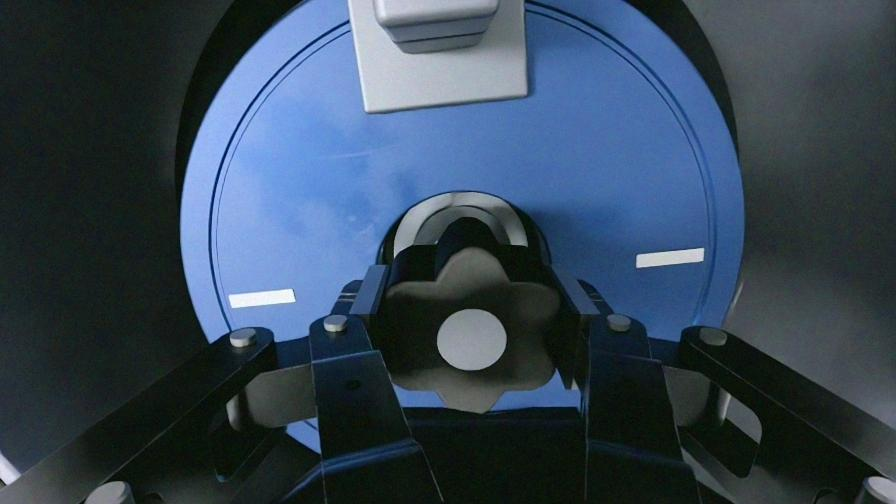

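Emit:
move:
  target:
    - [0.761897, 0.186778, 0.33712, 0.10869, 0.768036, 0.616414, -0.135425, -1, -0.6, -1, 0.733453, 0.053751, 0.32069, 0, 0.93606, 0.351842, 0, -1, 0.2, -1]
    - [0.761897, 0.186778, 0.33712, 0.10869, 0.768036, 0.616414, -0.135425, -1, -0.6, -1, 0.733761, 0.052987, 0.3206, 0, 0.995227, 0.097583, 0, -1, 0.2, -1]
  speed: 0.12
  blend: 0.0004

Scene clock: 2514.90 s.
left_arm: end_effector_position=(+0.7619, +0.1868, +0.3371) position_measured=171 object_status=2 end_effector_quat_wxyz=(+0.109, +0.768, +0.616, -0.135) | right_arm: end_effector_position=(+0.7338, +0.0530, +0.3206) position_measured=110 object_status=2 end_effector_quat_wxyz=(+0.000, +0.995, +0.098, +0.000)
Joint positions: left_arm=[-0.288 0.577 1.108 -0.351 1.435 1.532] | right_arm=[0.556 0.64 1.003 3.142 -1.498 0.315]
Joint torques (N m): left_arm=[-2.68 -93.84 -38.77 2.56 -1.16 -0.23] | right_arm=[0.36 -110.14 -44.76 -3.75 -0.87 0.07]
External joint torques (N m): left_arm=[2.96 -6.92 -4.06 0.67 1.12 0.23] | right_arm=[-0.15 5.34 2.29 -0.58 0.94 -0.07]
Flange force (N): left_arm=[0.6 0.7 -9.9] | right_arm=[1.7 -0.4 5.9]
Hand target: left_arm +0.7619, +0.1868, +0.3371; +0.109, +0.768, +0.616, -0.135 | right_arm +0.7338, +0.0530, +0.3206; +0.000, +0.995, +0.098, +0.000
Off the commanded pose: left_arm 0.000 m, 0 deg | right_arm 0.000 m, 0 deg.
move: done

Emit:
move:
  target: [0.761897, 0.186778, 0.33712, 0.10869, 0.768036, 0.616414, -0.135425, -1, -0.6, -1, 0.733671, 0.0522, 0.32036, 0, 0.986572, -0.163326, 0, -1, 0.2, -1]
  speed: 0.12

Emit:
move:
  target: [0.761897, 0.186778, 0.33712, 0.10869, 0.768036, 0.616414, -0.135425, -1, -0.6, -1, 0.733171, 0.051557, 0.32011, 0, 0.910684, -0.413104, 0, -1, 0.2, -1]
  speed: 0.12

Scene clock: 2520.50 s.
left_arm: end_effector_position=(+0.7619, +0.1868, +0.3371) position_measured=171 object_status=2 end_effector_quat_wxyz=(+0.109, +0.768, +0.616, -0.135) | right_arm: end_effector_position=(+0.7337, +0.0522, +0.3204) position_measured=110 object_status=2 end_effector_quat_wxyz=(+0.000, +0.987, -0.163, +0.000)
Joint positions: left_arm=[-0.288 0.577 1.108 -0.351 1.435 1.532] | right_arm=[0.556 0.64 1.005 3.142 -1.497 0.838]
Joint torques (N m): left_arm=[-2.69 -93.98 -38.85 2.5 -1.07 -0.22] | right_arm=[0.88 -109.91 -44.37 -3.41 -1.16 0.06]
External joint torques (N m): left_arm=[3.17 -7.02 -4.11 0.76 1.02 0.22] | right_arm=[-0.65 4.82 1.71 -0.98 1.21 -0.06]
Flange force (N): left_arm=[0.8 0.6 -9.9] | right_arm=[2.0 -1.2 5.4]
Hand target: left_arm +0.7619, +0.1868, +0.3371; +0.109, +0.768, +0.616, -0.135 | right_arm +0.7337, +0.0522, +0.3204; +0.000, +0.987, -0.163, +0.000
Off the commanded pose: left_arm 0.000 m, 0 deg | right_arm 0.000 m, 0 deg.
move: done

Scene clock: 2523.00 s.
left_arm: end_effector_position=(+0.7619, +0.1868, +0.3371) position_measured=171 object_status=2 end_effector_quat_wxyz=(+0.109, +0.768, +0.616, -0.135) | right_arm: end_effector_position=(+0.7332, +0.0516, +0.3201) position_measured=110 object_status=2 end_effector_quat_wxyz=(+0.000, +0.911, -0.413, +0.000)
Joint positions: left_arm=[-0.288 0.577 1.108 -0.351 1.435 1.532] | right_arm=[0.555 0.638 1.008 3.142 -1.496 1.361]
Joint torques (N m): left_arm=[-2.84 -93.96 -38.8 2.51 -1.16 -0.23] | right_arm=[3.15 -109.98 -43.93 -2.87 -1.53 0.24]
External joint torques (N m): left_arm=[2.99 -7.4 -4.21 0.73 1.13 0.23] | right_arm=[-2.88 4.45 1.17 -1.55 1.53 -0.24]
Flange force (N): left_arm=[0.5 0.3 -10.2] | right_arm=[3.8 -2.1 5.1]
Hand target: left_arm +0.7619, +0.1868, +0.3371; +0.109, +0.768, +0.616, -0.135 | right_arm +0.7332, +0.0516, +0.3201; +0.000, +0.911, -0.413, +0.000
Off the commanded pose: left_arm 0.000 m, 0 deg | right_arm 0.000 m, 0 deg.
move: done


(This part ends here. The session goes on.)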